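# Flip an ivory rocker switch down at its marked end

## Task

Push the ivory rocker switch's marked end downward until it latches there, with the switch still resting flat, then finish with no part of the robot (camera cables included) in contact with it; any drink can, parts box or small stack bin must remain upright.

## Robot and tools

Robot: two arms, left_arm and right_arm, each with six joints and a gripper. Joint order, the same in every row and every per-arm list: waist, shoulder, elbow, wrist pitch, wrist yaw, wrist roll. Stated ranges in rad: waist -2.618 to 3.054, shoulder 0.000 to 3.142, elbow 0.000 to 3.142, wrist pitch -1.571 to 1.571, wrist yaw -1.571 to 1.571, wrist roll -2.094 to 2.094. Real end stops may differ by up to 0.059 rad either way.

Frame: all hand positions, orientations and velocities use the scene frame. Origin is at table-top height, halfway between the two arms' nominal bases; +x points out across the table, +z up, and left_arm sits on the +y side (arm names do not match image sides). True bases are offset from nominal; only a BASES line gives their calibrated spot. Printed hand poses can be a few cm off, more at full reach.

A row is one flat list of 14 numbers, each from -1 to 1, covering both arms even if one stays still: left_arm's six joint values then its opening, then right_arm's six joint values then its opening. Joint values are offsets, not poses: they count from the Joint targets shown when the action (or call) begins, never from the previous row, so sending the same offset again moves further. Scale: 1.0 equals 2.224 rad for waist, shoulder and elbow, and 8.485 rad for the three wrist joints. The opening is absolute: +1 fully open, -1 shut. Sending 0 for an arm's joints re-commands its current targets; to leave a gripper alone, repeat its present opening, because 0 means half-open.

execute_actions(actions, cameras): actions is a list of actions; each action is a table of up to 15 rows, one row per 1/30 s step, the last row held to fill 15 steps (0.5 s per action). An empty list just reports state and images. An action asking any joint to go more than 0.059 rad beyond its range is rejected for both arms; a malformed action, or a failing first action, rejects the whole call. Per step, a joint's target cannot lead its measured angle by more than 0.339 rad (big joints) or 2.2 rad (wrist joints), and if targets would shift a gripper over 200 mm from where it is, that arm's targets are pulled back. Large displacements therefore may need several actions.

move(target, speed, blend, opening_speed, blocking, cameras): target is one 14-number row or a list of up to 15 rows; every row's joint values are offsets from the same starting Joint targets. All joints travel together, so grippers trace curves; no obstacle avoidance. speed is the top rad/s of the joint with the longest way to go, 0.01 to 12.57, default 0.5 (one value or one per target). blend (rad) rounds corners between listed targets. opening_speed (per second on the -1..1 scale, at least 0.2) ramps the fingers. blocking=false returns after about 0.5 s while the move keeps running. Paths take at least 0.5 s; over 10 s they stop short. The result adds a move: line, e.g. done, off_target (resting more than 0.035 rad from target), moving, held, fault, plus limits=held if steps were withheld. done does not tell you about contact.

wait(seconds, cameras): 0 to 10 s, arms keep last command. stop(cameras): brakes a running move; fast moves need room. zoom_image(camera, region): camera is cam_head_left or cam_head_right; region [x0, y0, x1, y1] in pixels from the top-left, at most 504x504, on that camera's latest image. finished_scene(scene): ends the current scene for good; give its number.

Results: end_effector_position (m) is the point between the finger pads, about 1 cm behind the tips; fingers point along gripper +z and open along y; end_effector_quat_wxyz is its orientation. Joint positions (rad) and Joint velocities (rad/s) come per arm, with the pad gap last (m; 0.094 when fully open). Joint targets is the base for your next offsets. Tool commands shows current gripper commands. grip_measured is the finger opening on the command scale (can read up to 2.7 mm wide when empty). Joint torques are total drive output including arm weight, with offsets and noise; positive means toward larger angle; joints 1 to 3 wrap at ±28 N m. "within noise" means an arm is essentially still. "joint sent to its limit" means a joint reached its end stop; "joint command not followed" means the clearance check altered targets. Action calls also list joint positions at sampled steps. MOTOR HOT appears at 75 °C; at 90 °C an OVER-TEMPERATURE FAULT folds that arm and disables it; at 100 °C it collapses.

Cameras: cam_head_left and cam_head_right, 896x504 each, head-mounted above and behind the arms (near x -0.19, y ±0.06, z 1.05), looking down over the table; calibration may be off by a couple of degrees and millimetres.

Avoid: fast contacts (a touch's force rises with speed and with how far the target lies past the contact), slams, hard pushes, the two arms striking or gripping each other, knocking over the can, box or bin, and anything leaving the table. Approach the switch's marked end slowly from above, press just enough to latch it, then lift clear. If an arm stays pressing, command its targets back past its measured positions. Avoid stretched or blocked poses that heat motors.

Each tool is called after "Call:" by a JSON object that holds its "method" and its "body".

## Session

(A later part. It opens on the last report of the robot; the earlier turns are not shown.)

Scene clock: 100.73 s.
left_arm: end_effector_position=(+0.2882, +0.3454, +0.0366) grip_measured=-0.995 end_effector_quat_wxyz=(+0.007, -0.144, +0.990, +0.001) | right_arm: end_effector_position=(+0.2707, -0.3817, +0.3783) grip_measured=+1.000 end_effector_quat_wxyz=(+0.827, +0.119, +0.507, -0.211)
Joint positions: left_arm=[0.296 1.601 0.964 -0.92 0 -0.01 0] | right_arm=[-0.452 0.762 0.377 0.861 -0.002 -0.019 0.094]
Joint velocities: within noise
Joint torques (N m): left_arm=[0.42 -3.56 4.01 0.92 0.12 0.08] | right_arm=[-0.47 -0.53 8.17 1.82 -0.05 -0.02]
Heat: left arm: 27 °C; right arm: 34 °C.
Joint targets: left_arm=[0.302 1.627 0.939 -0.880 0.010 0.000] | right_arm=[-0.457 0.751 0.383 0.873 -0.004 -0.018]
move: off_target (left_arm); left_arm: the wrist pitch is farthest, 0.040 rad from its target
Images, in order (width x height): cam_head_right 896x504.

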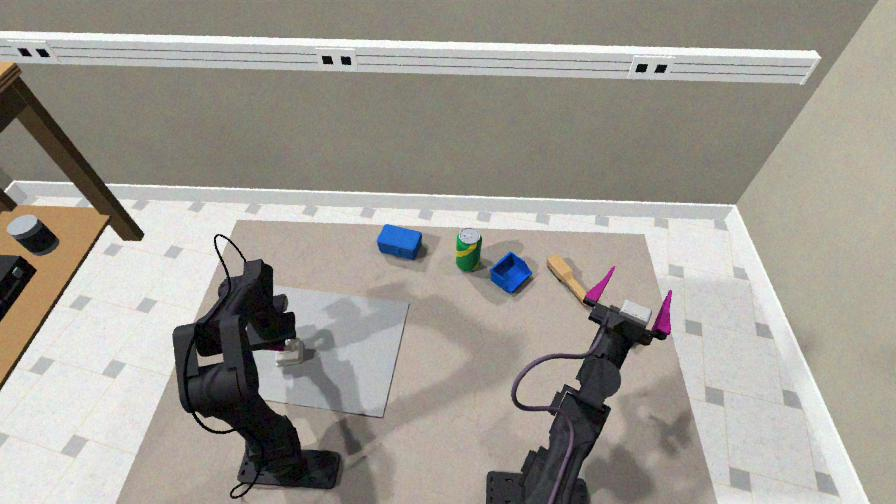

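Call:
{"method": "move", "body": {"target": [[0, -0.0253, 0.0677, -0.0244, 0, 0, -1, 0, 0, 0, 0, 0, 0, 1], [0.15, -0.20, 0.0677, -0.0244, 0, 0, -1, 0, 0, 0, 0, 0, 0, 1]], "speed": [0.3, 0.8], "blend": 0.02}}

Call:
{"method": "zoom_image", "body": {"camera": "cam_head_right", "region": [265, 330, 309, 368]}}

Call:
{"method": "zoom_image", "body": {"camera": "cam_head_left", "region": [245, 335, 289, 373]}}

Scene clock: 103.67 s.
left_arm: end_effector_position=(+0.2491, +0.4223, +0.1612) grip_measured=-0.995 end_effector_quat_wxyz=(+0.175, -0.300, +0.936, +0.051) | right_arm: end_effector_position=(+0.2707, -0.3817, +0.3783) grip_measured=+1.000 end_effector_quat_wxyz=(+0.827, +0.119, +0.507, -0.211)
Joint positions: left_arm=[0.63 1.192 1.068 -1.081 0.007 -0.009 0] | right_arm=[-0.452 0.762 0.377 0.861 -0.002 -0.019 0.094]
Joint velocities: within noise
Joint torques (N m): left_arm=[0.36 -3.45 9.47 1.15 0.08 0.07] | right_arm=[-0.46 -0.51 8.17 1.82 -0.04 -0.02]
Heat: left arm: 27 °C; right arm: 34 °C.
Joint targets: left_arm=[0.636 1.182 1.089 -1.087 0.010 0.000] | right_arm=[-0.457 0.751 0.383 0.873 -0.004 -0.018]
move: done

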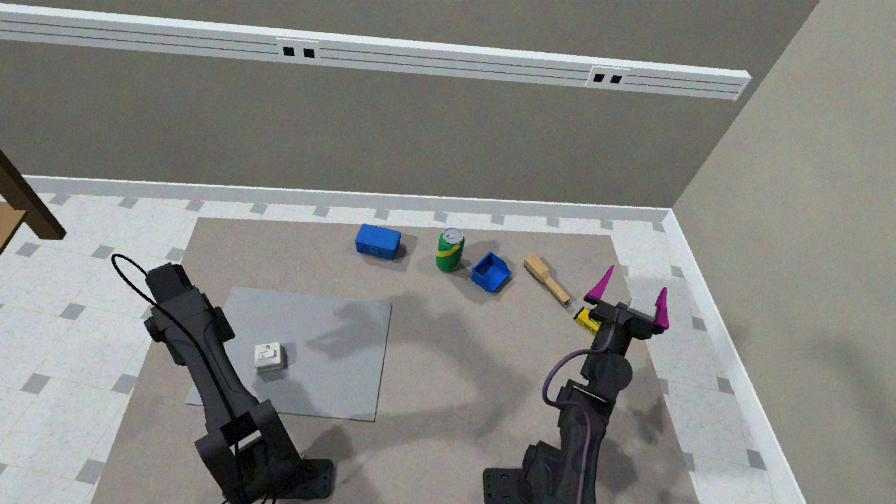

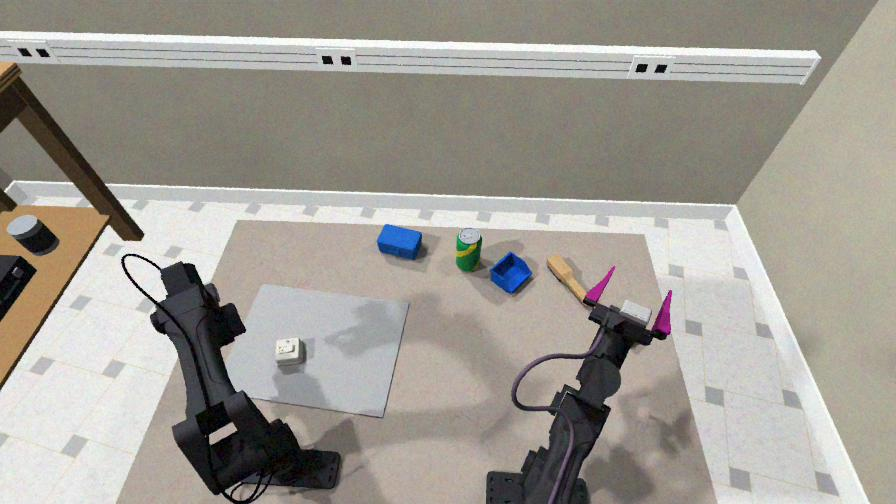

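Scaled by 11.455 from the camera's 896x504 image, which has a finer 1280x720 frame.

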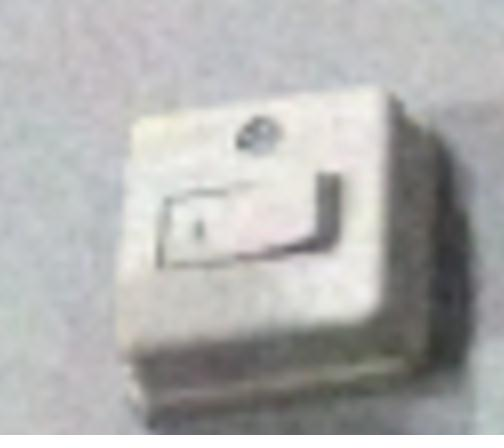

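Scaled by 11.455 from the camera's 896x504 image, which has a finer 1280x720 frame.

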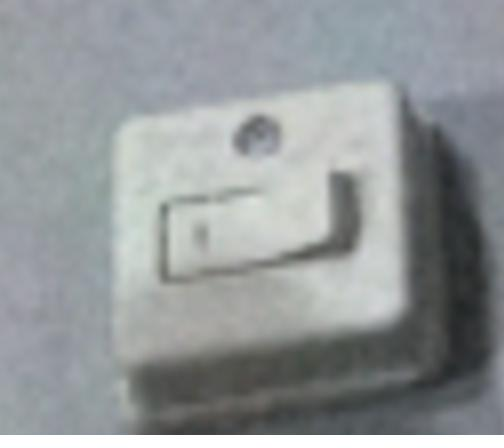

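Call:
{"method": "zoom_image", "body": {"camera": "cam_head_left", "region": [570, 255, 690, 345]}}

Call:
{"method": "zoom_image", "body": {"camera": "cam_head_right", "region": [570, 255, 690, 345]}}

Scaled by 4.200 from the camera's 896x504 image, which has a finer 1280x720 frame.

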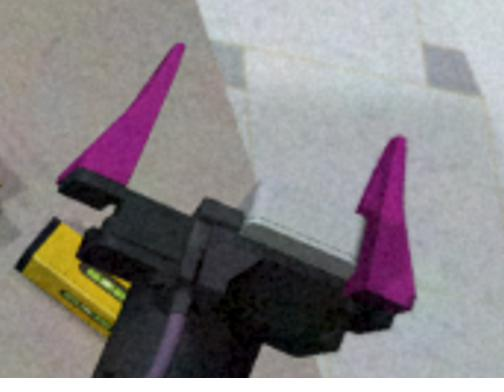

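Scaled by 4.200 from the camera's 896x504 image, which has a finer 1280x720 frame.

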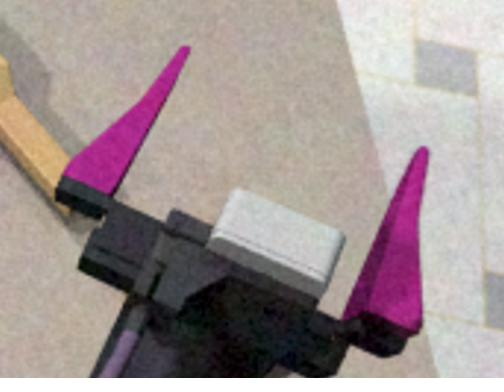

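Call:
{"method": "move", "body": {"target": [0, 0, 0, 0, 0, 0, -1, 0.16623, 0.45791, 0.40998, -0.23208, 0.0005, 0.0021, -1], "speed": 1.0}}

Call:
{"method": "zoom_image", "body": {"camera": "cam_head_left", "region": [470, 280, 610, 380]}}

Call:
{"method": "zoom_image", "body": {"camera": "cam_head_right", "region": [470, 280, 610, 380]}}

Scene clock: 152.77 s.
left_arm: end_effector_position=(+0.2490, +0.4222, +0.1612) grip_measured=-0.995 end_effector_quat_wxyz=(+0.175, -0.300, +0.936, +0.051) | right_arm: end_effector_position=(+0.3123, -0.2795, +0.0664) grip_measured=-0.996 end_effector_quat_wxyz=(-0.005, +0.056, +0.998, +0.001)
Joint positions: left_arm=[0.63 1.192 1.068 -1.081 0.007 -0.009 0] | right_arm=[-0.089 1.754 1.26 -1.086 -0.002 -0.007 0]
Joint velocities: within noise
Joint torques (N m): left_arm=[0.42 -3.54 9.42 1.13 0.07 0.05] | right_arm=[0.16 -5.53 9.36 0.26 0.02 0.04]
Heat: left arm: 30 °C; right arm: 35 °C.
Joint targets: left_arm=[0.636 1.182 1.089 -1.087 0.010 0.000] | right_arm=[-0.087 1.770 1.295 -1.096 0.000 -0.001]
move: done

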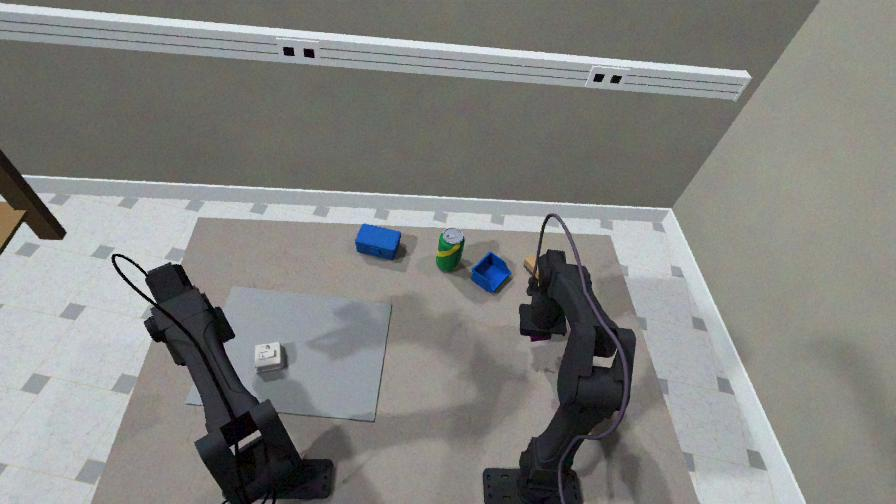

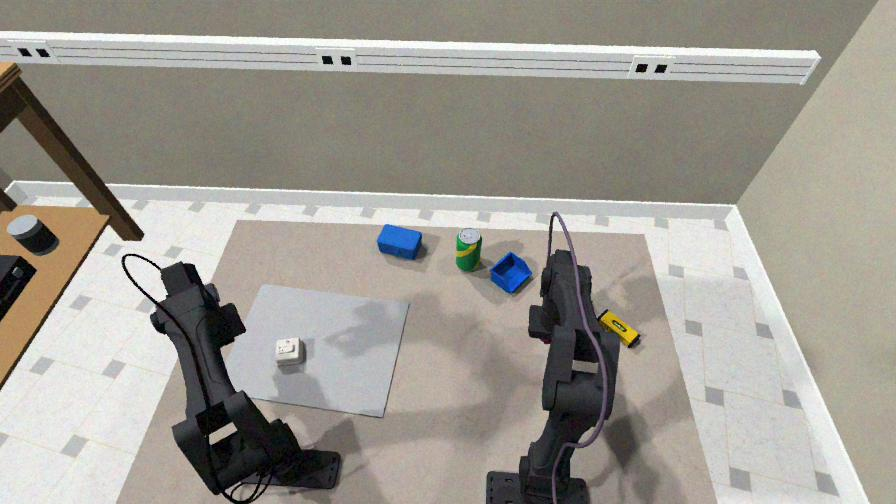

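Scaled by 3.600 from the camera's 896x504 image, which has a finer 1280x720 frame.

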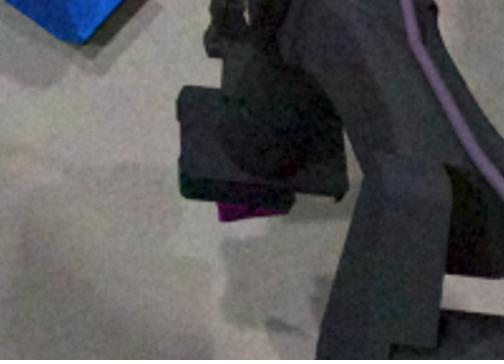

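Scaled by 3.600 from the camera's 896x504 image, which has a finer 1280x720 frame.

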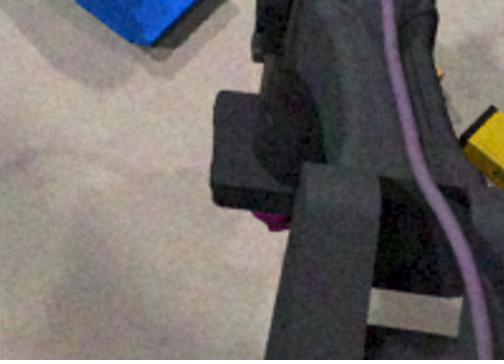

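Call:
{"method": "move", "body": {"target": [[-0.17963, 0.18076, -0.00989, 0.00401, 0, 0, -1, 0, 0, 0, 0, 0, 0, -1], [-0.17963, 0.21043, -0.06565, 0.02628, 0, 0, -1, 0, 0, 0, 0, 0, 0, -1], [-0.17963, 0.21043, -0.06565, 0.02628, 0, 0, -1, 0, 0, 0, 0, 0, 0, -1], [-0.17963, 0.18076, -0.00989, 0.00401, 0, 0, -1, 0, 0, 0, 0, 0, 0, -1]], "speed": [1.0, 0.15, 0.15, 0.6]}}

Call:
{"method": "zoom_image", "body": {"camera": "cam_head_right", "region": [265, 330, 309, 368]}}

Call:
{"method": "zoom_image", "body": {"camera": "cam_head_left", "region": [245, 335, 289, 373]}}

Scene clock: 186.27 s.
left_arm: end_effector_position=(+0.2886, +0.3282, +0.0528) grip_measured=-0.995 end_effector_quat_wxyz=(-0.020, -0.114, +0.993, -0.007) | right_arm: end_effector_position=(+0.3121, -0.2795, +0.0664) grip_measured=-0.996 end_effector_quat_wxyz=(-0.005, +0.056, +0.998, +0.001)
Joint positions: left_arm=[0.238 1.615 1.047 -1.044 0.009 -0.009 0] | right_arm=[-0.089 1.754 1.26 -1.087 -0.002 -0.007 0]
Joint velocities: within noise
Joint torques (N m): left_arm=[-0.09 -8.34 8.54 0.37 0.05 0.07] | right_arm=[0.16 -5.52 9.33 0.23 0.02 0.03]
Heat: left arm: 30 °C; right arm: 33 °C.
Joint targets: left_arm=[0.236 1.584 1.068 -1.053 0.010 0.000] | right_arm=[-0.087 1.770 1.295 -1.096 0.000 -0.001]
move: done

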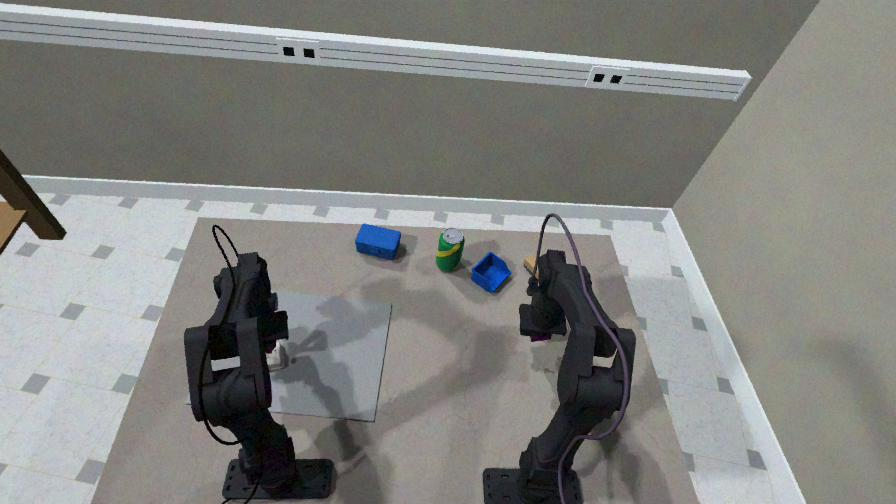

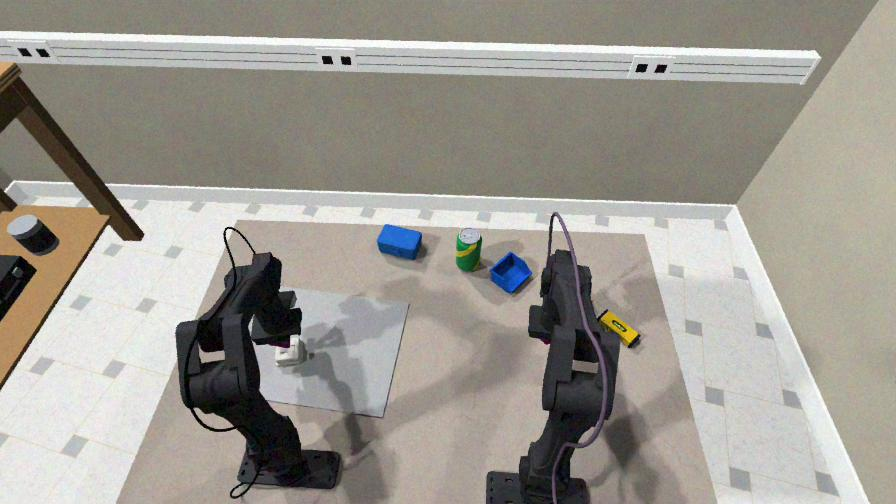

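Scaled by 11.455 from the camera's 896x504 image, which has a finer 1280x720 frame.

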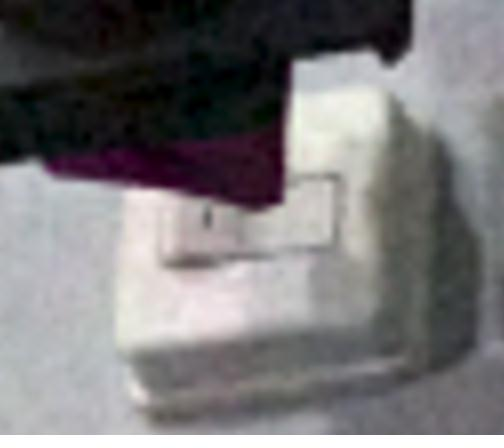

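Scaled by 11.455 from the camera's 896x504 image, which has a finer 1280x720 frame.

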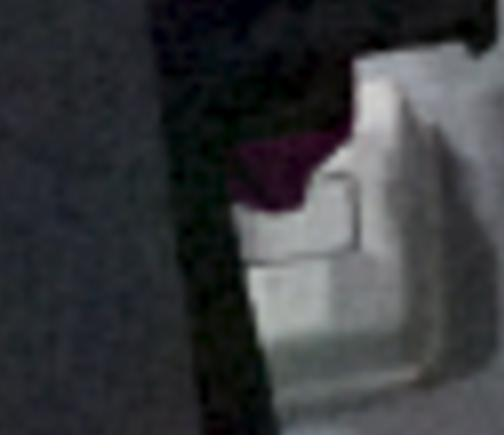

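Call:
{"method": "move", "body": {"target": [[0.02905, 0, 0, 0, 0, 0, -1, 0, 0, 0, 0, 0, 0, -1], [0.02905, 0.02968, -0.05621, 0.02227, 0, 0, -1, 0, 0, 0, 0, 0, 0, -1], [0.02905, 0.02968, -0.05621, 0.02227, 0, 0, -1, 0, 0, 0, 0, 0, 0, -1], [0.02905, 0, 0, 0, 0, 0, -1, 0, 0, 0, 0, 0, 0, -1], [0.16, -0.12, 0.02, 0, 0, 0, -1, 0, 0, 0, 0, 0, 0, -1]], "speed": [0.6, 0.2, 0.2, 0.6, 1.0], "blend": [0, 0, 0, 0.03, 0]}}

Call:
{"method": "zoom_image", "body": {"camera": "cam_head_right", "region": [265, 330, 309, 368]}}

Call:
{"method": "zoom_image", "body": {"camera": "cam_head_left", "region": [245, 335, 289, 373]}}

Scene clock: 193.10 s.
left_arm: end_effector_position=(+0.2716, +0.4231, +0.1416) grip_measured=-0.995 end_effector_quat_wxyz=(+0.146, -0.282, +0.948, +0.037) | right_arm: end_effector_position=(+0.3120, -0.2795, +0.0664) grip_measured=-0.996 end_effector_quat_wxyz=(-0.005, +0.056, +0.998, +0.001)
Joint positions: left_arm=[0.588 1.322 1.099 -1.046 0.009 -0.008 0] | right_arm=[-0.089 1.754 1.26 -1.088 -0.002 -0.007 0]
Joint velocities: within noise
Joint torques (N m): left_arm=[0.35 -4.26 8.58 1.05 0.02 0.08] | right_arm=[0.17 -5.53 9.35 0.24 0.02 0.04]
Heat: left arm: 29 °C; right arm: 32 °C.
Joint targets: left_arm=[0.592 1.317 1.112 -1.053 0.010 0.000] | right_arm=[-0.087 1.770 1.295 -1.096 0.000 -0.001]
move: done

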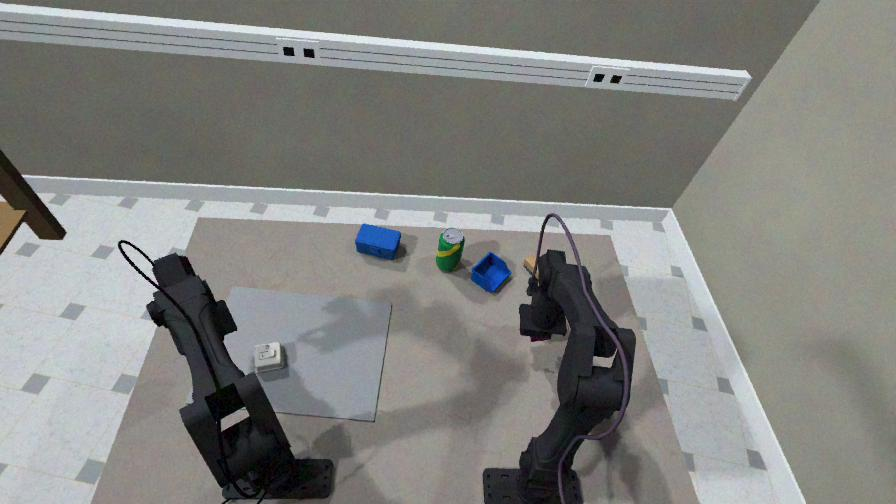

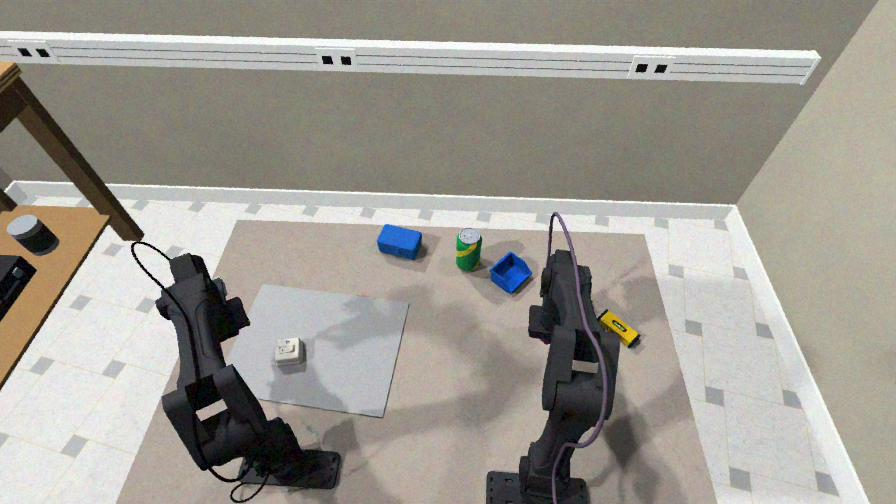

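Scaled by 11.455 from the camera's 896x504 image, which has a finer 1280x720 frame.

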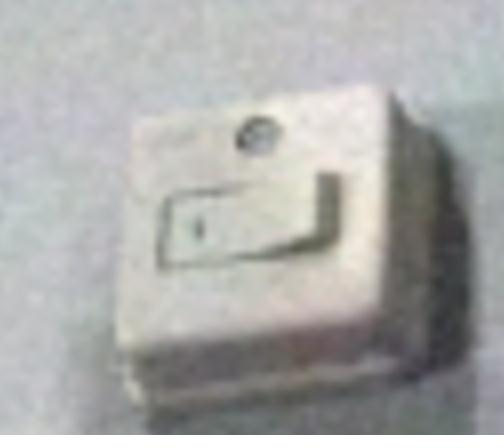

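Scaled by 11.455 from the camera's 896x504 image, which has a finer 1280x720 frame.

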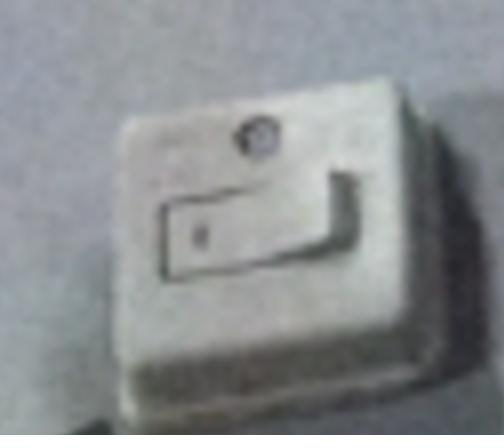

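Call:
{"method": "zoom_image", "body": {"camera": "cam_head_left", "region": [180, 205, 220, 230]}}

Call:
{"method": "zoom_image", "body": {"camera": "cam_head_left", "region": [592, 222, 632, 247]}}

Call:
{"method": "zoom_image", "body": {"camera": "cam_head_right", "region": [216, 208, 256, 233]}}

Call:
{"method": "zoom_image", "body": {"camera": "cam_head_right", "region": [625, 221, 665, 246]}}

Scaled by 12.600 from the camera's 896x504 image, which has a finer 1280x720 frame.

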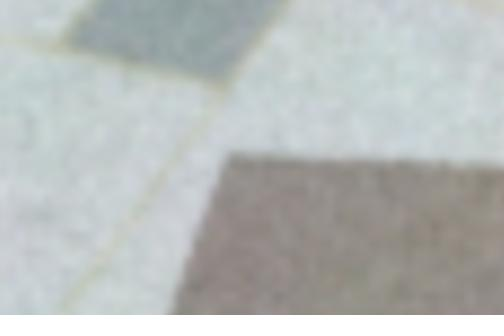

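Scaled by 12.600 from the camera's 896x504 image, which has a finer 1280x720 frame.

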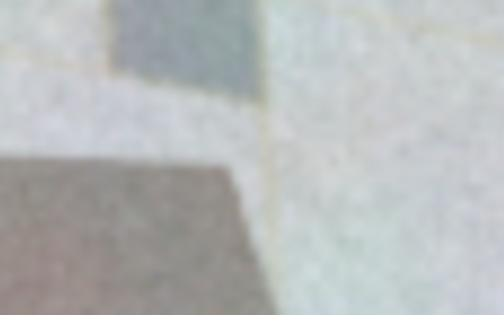

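Scaled by 12.600 from the camera's 896x504 image, which has a finer 1280x720 frame.

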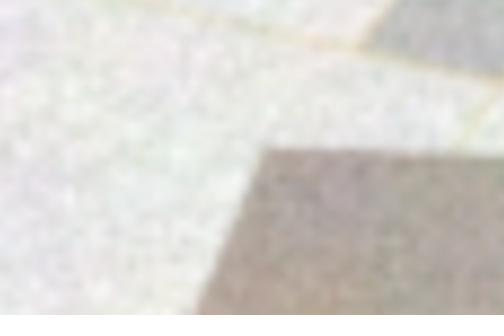

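Scaled by 12.600 from the camera's 896x504 image, which has a finer 1280x720 frame.

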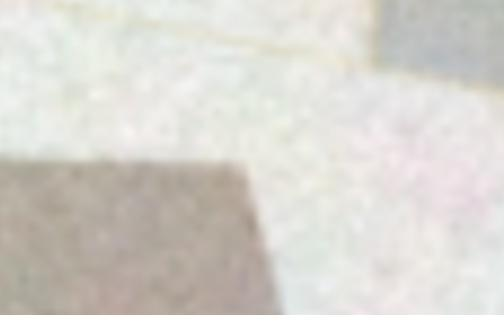

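Call:
{"method": "finished_scene", "body": {"scene": 1}}

The scene is finished: the task was done.


## Next scene

The same job, from a new start.

Call:
{"method": "execute_actions", "body": {"actions": []}}

Call:
{"method": "zoom_image", "body": {"camera": "cam_head_left", "region": [150, 210, 402, 420]}}

Call:
{"method": "zoom_image", "body": {"camera": "cam_head_left", "region": [400, 210, 652, 420]}}

Scene clock: 0.00 s.
left_arm: end_effector_position=(+0.4364, +0.2538, +0.1116) grip_measured=+1.000 end_effector_quat_wxyz=(+0.579, +0.028, +0.810, -0.084) | right_arm: end_effector_position=(+0.3944, -0.2769, +0.0830) grip_measured=+1.000 end_effector_quat_wxyz=(+0.563, +0.034, +0.826, +0.021)
Joint positions: left_arm=[0.065 1.514 0.411 0.774 0.215 -0.036 0.094] | right_arm=[-0.117 1.567 0.353 0.835 -0.132 0.026 0.094]
Joint velocities: within noise
Joint torques (N m): no reading
Heat: left arm: 25 °C; right arm: 28 °C.
Joint targets: left_arm=[0.065 1.504 0.421 0.784 0.216 -0.036] | right_arm=[-0.117 1.560 0.360 0.835 -0.133 0.026]
Tool commands: left_gripper/opening=+1.0 right_gripper/opening=+1.0

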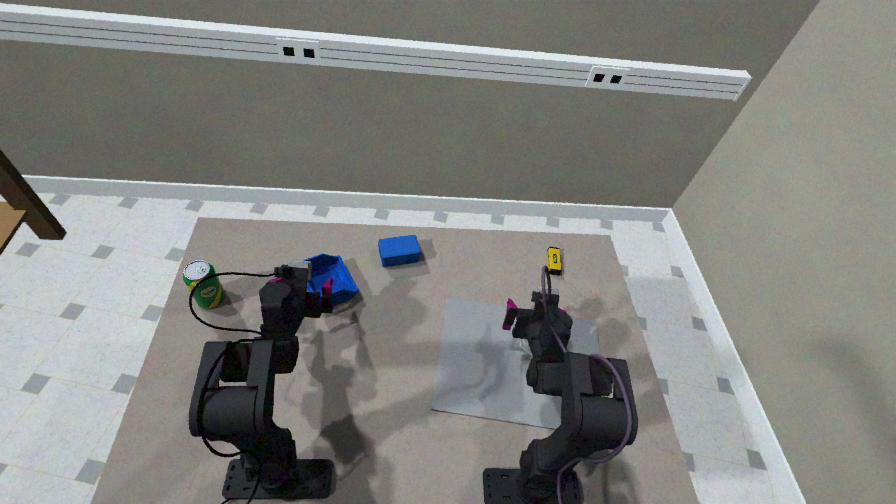

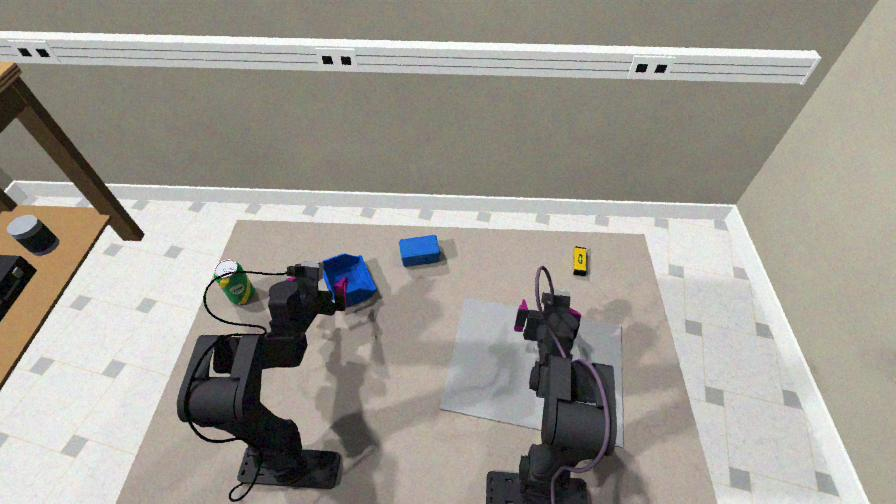

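Scaled by 2.000 from the camera's 896x504 image, which has a finer 1280x720 frame.

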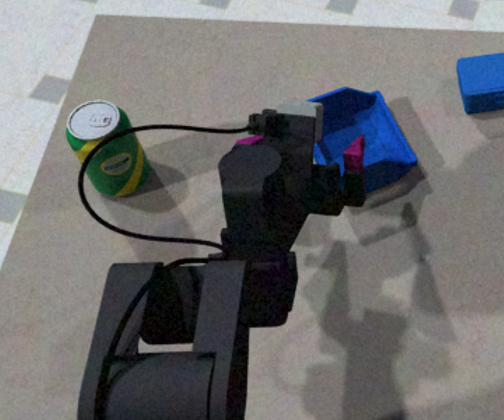

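Scaled by 2.000 from the camera's 896x504 image, which has a finer 1280x720 frame.

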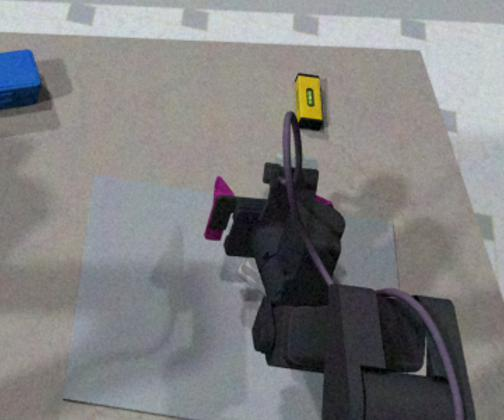

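Call:
{"method": "move", "body": {"target": [[0, 0, 0, 0, 0, 0, 1, 0, -0.045, 0.1079, -0.0489, 0, 0, -1], [0, 0, 0, 0, 0, 0, 1, -0.2846, -0.1169, 0.2428, -0.1102, 0.01567, -0.0031, -1]], "speed": 1.2, "blend": 0.15}}

Call:
{"method": "zoom_image", "body": {"camera": "cam_head_left", "region": [490, 310, 580, 385]}}

Call:
{"method": "zoom_image", "body": {"camera": "cam_head_right", "region": [505, 310, 595, 385]}}

Call:
{"method": "zoom_image", "body": {"camera": "cam_head_right", "region": [625, 221, 665, 246]}}

Call:
{"method": "zoom_image", "body": {"camera": "cam_head_left", "region": [592, 222, 632, 247]}}

Scene clock: 7.10 s.
left_arm: end_effector_position=(+0.4364, +0.2538, +0.1116) grip_measured=+1.000 end_effector_quat_wxyz=(+0.579, +0.028, +0.810, -0.084) | right_arm: end_effector_position=(+0.3001, -0.5322, +0.1914) grip_measured=-0.997 end_effector_quat_wxyz=(+0.454, +0.331, +0.807, -0.181)
Joint positions: left_arm=[0.065 1.514 0.411 0.774 0.215 -0.036 0.094] | right_arm=[-0.75 1.319 0.866 -0.096 -0.009 0.004 0]
Joint velocities: within noise
Joint torques (N m): left_arm=[0.01 -5.34 7.2 2.24 0.09 -0.05] | right_arm=[-0.05 -5.46 10.71 1.92 0.11 -0.05]
Heat: left arm: 26 °C; right arm: 29 °C.
Joint targets: left_arm=[0.065 1.504 0.421 0.784 0.216 -0.036] | right_arm=[-0.750 1.300 0.900 -0.100 0.000 -0.001]
move: done

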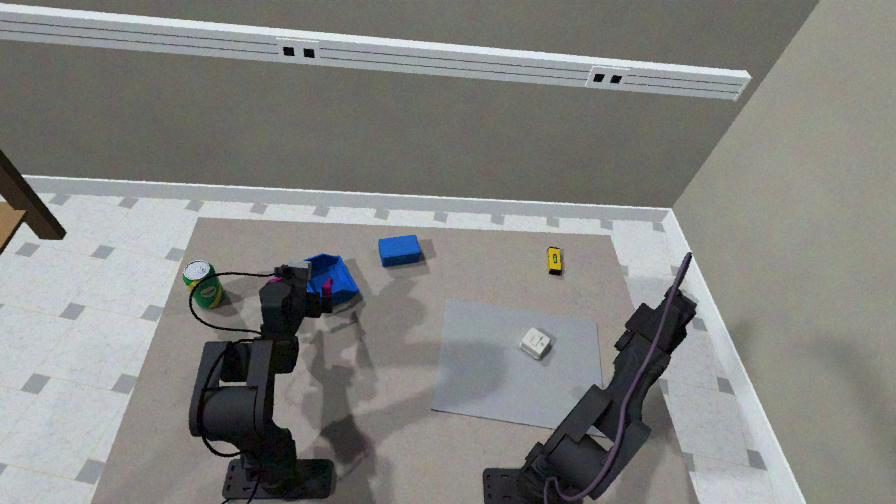

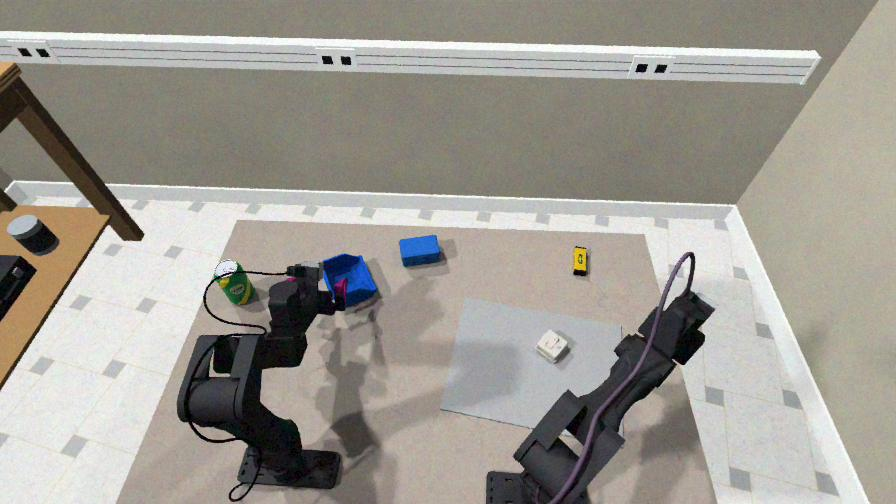

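Scaled by 5.600 from the camera's 896x504 image, which has a finer 1280x720 frame.

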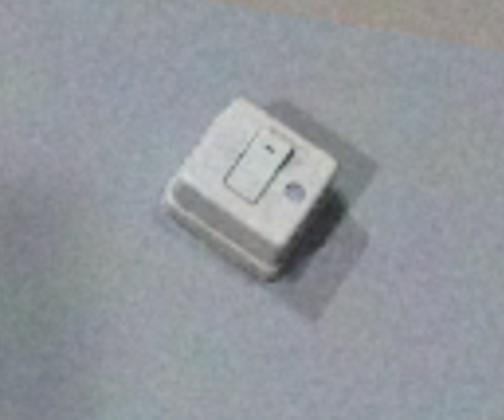

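Scaled by 5.600 from the camera's 896x504 image, which has a finer 1280x720 frame.

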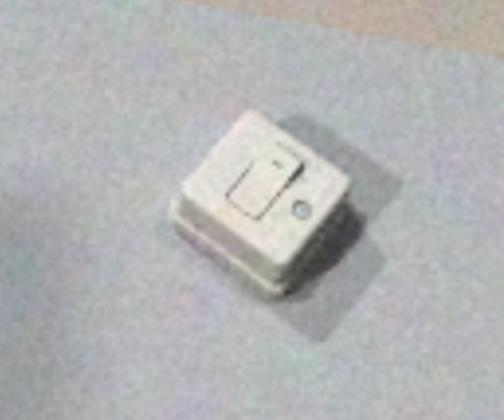

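Scaled by 12.600 from the camera's 896x504 image, which has a finer 1280x720 frame.

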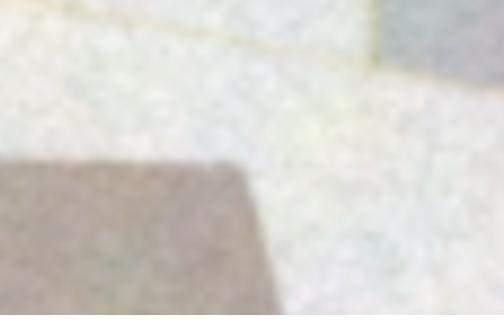

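Scaled by 12.600 from the camera's 896x504 image, which has a finer 1280x720 frame.

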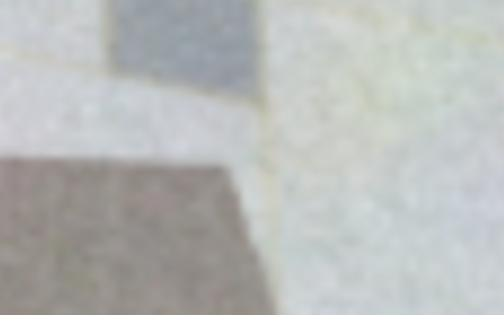

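Call:
{"method": "move", "body": {"target": [[0, 0, 0, 0, 0, 0, 1, 0.26934, 0.25719, 0.22482, -0.11762, 0, 0, -1], [0, 0, 0, 0, 0, 0, 1, 0.26934, 0.28103, 0.17176, -0.09764, 0, 0, -1], [0, 0, 0, 0, 0, 0, 1, 0.26934, 0.28103, 0.17176, -0.09764, 0, 0, -1], [0, 0, 0, 0, 0, 0, 1, 0.26934, 0.25719, 0.22482, -0.11762, 0, 0, -1], [0, 0, 0, 0, 0, 0, 1, 0.05, 0.02, 0.08, -0.03, 0, 0, -1]], "speed": [1.2, 0.2, 0.2, 0.6, 1.2], "blend": [0, 0, 0, 0.04, 0]}}

Call:
{"method": "zoom_image", "body": {"camera": "cam_head_left", "region": [510, 320, 560, 365]}}

Call:
{"method": "zoom_image", "body": {"camera": "cam_head_right", "region": [528, 323, 578, 368]}}

Scene clock: 16.83 s.
left_arm: end_effector_position=(+0.4364, +0.2538, +0.1116) grip_measured=+1.000 end_effector_quat_wxyz=(+0.579, +0.028, +0.810, -0.084) | right_arm: end_effector_position=(+0.3333, -0.5016, +0.2244) grip_measured=-0.997 end_effector_quat_wxyz=(+0.426, +0.293, +0.843, -0.147)
Joint positions: left_arm=[0.065 1.514 0.411 0.774 0.215 -0.036 0.094] | right_arm=[-0.638 1.362 1.102 -0.374 0 0.002 0]
Joint velocities: within noise
Joint torques (N m): left_arm=[-0.05 -5.19 7.35 2.26 0.11 -0.04] | right_arm=[-0.13 -5.74 5.93 2.06 -0.01 -0.05]
Heat: left arm: 28 °C; right arm: 31 °C.
Joint targets: left_arm=[0.065 1.504 0.421 0.784 0.216 -0.036] | right_arm=[-0.639 1.345 1.078 -0.355 0.000 0.000]
move: done

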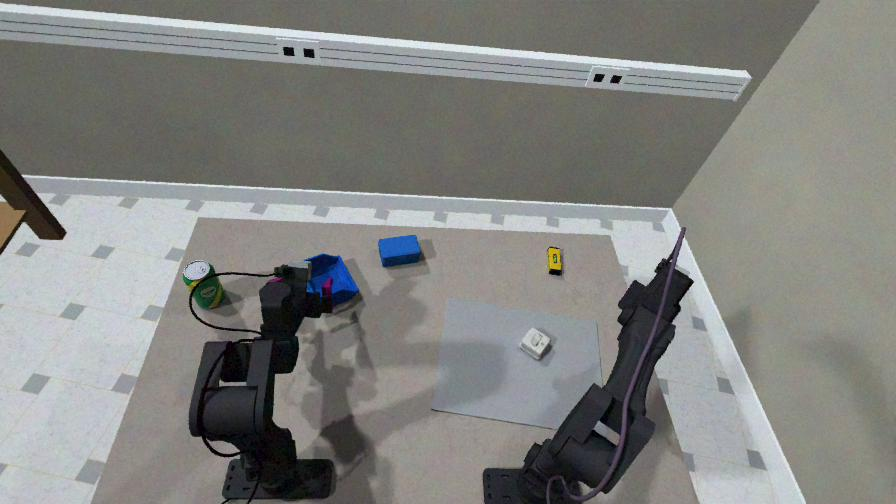

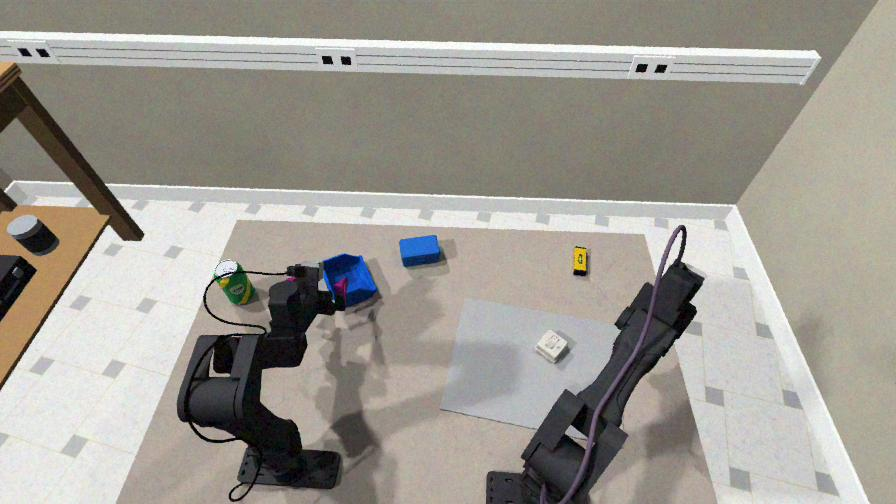

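Scaled by 10.080 from the camera's 896x504 image, which has a finer 1280x720 frame.

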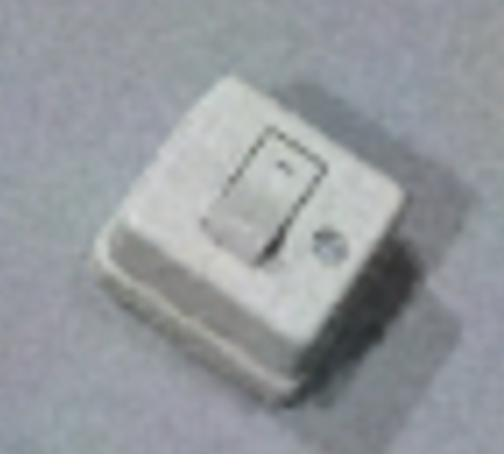

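Scaled by 10.080 from the camera's 896x504 image, which has a finer 1280x720 frame.

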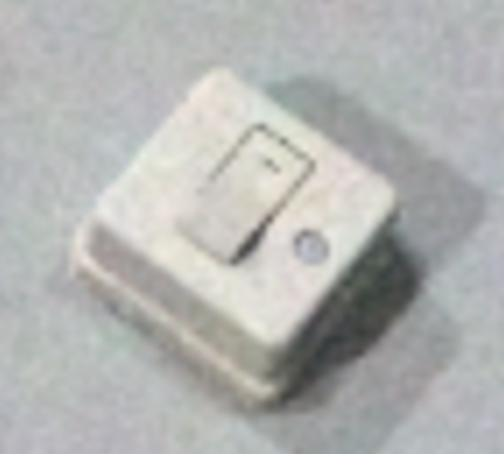

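Call:
{"method": "finished_scene", "body": {"scene": 2}}

The scene is finished: the task was done.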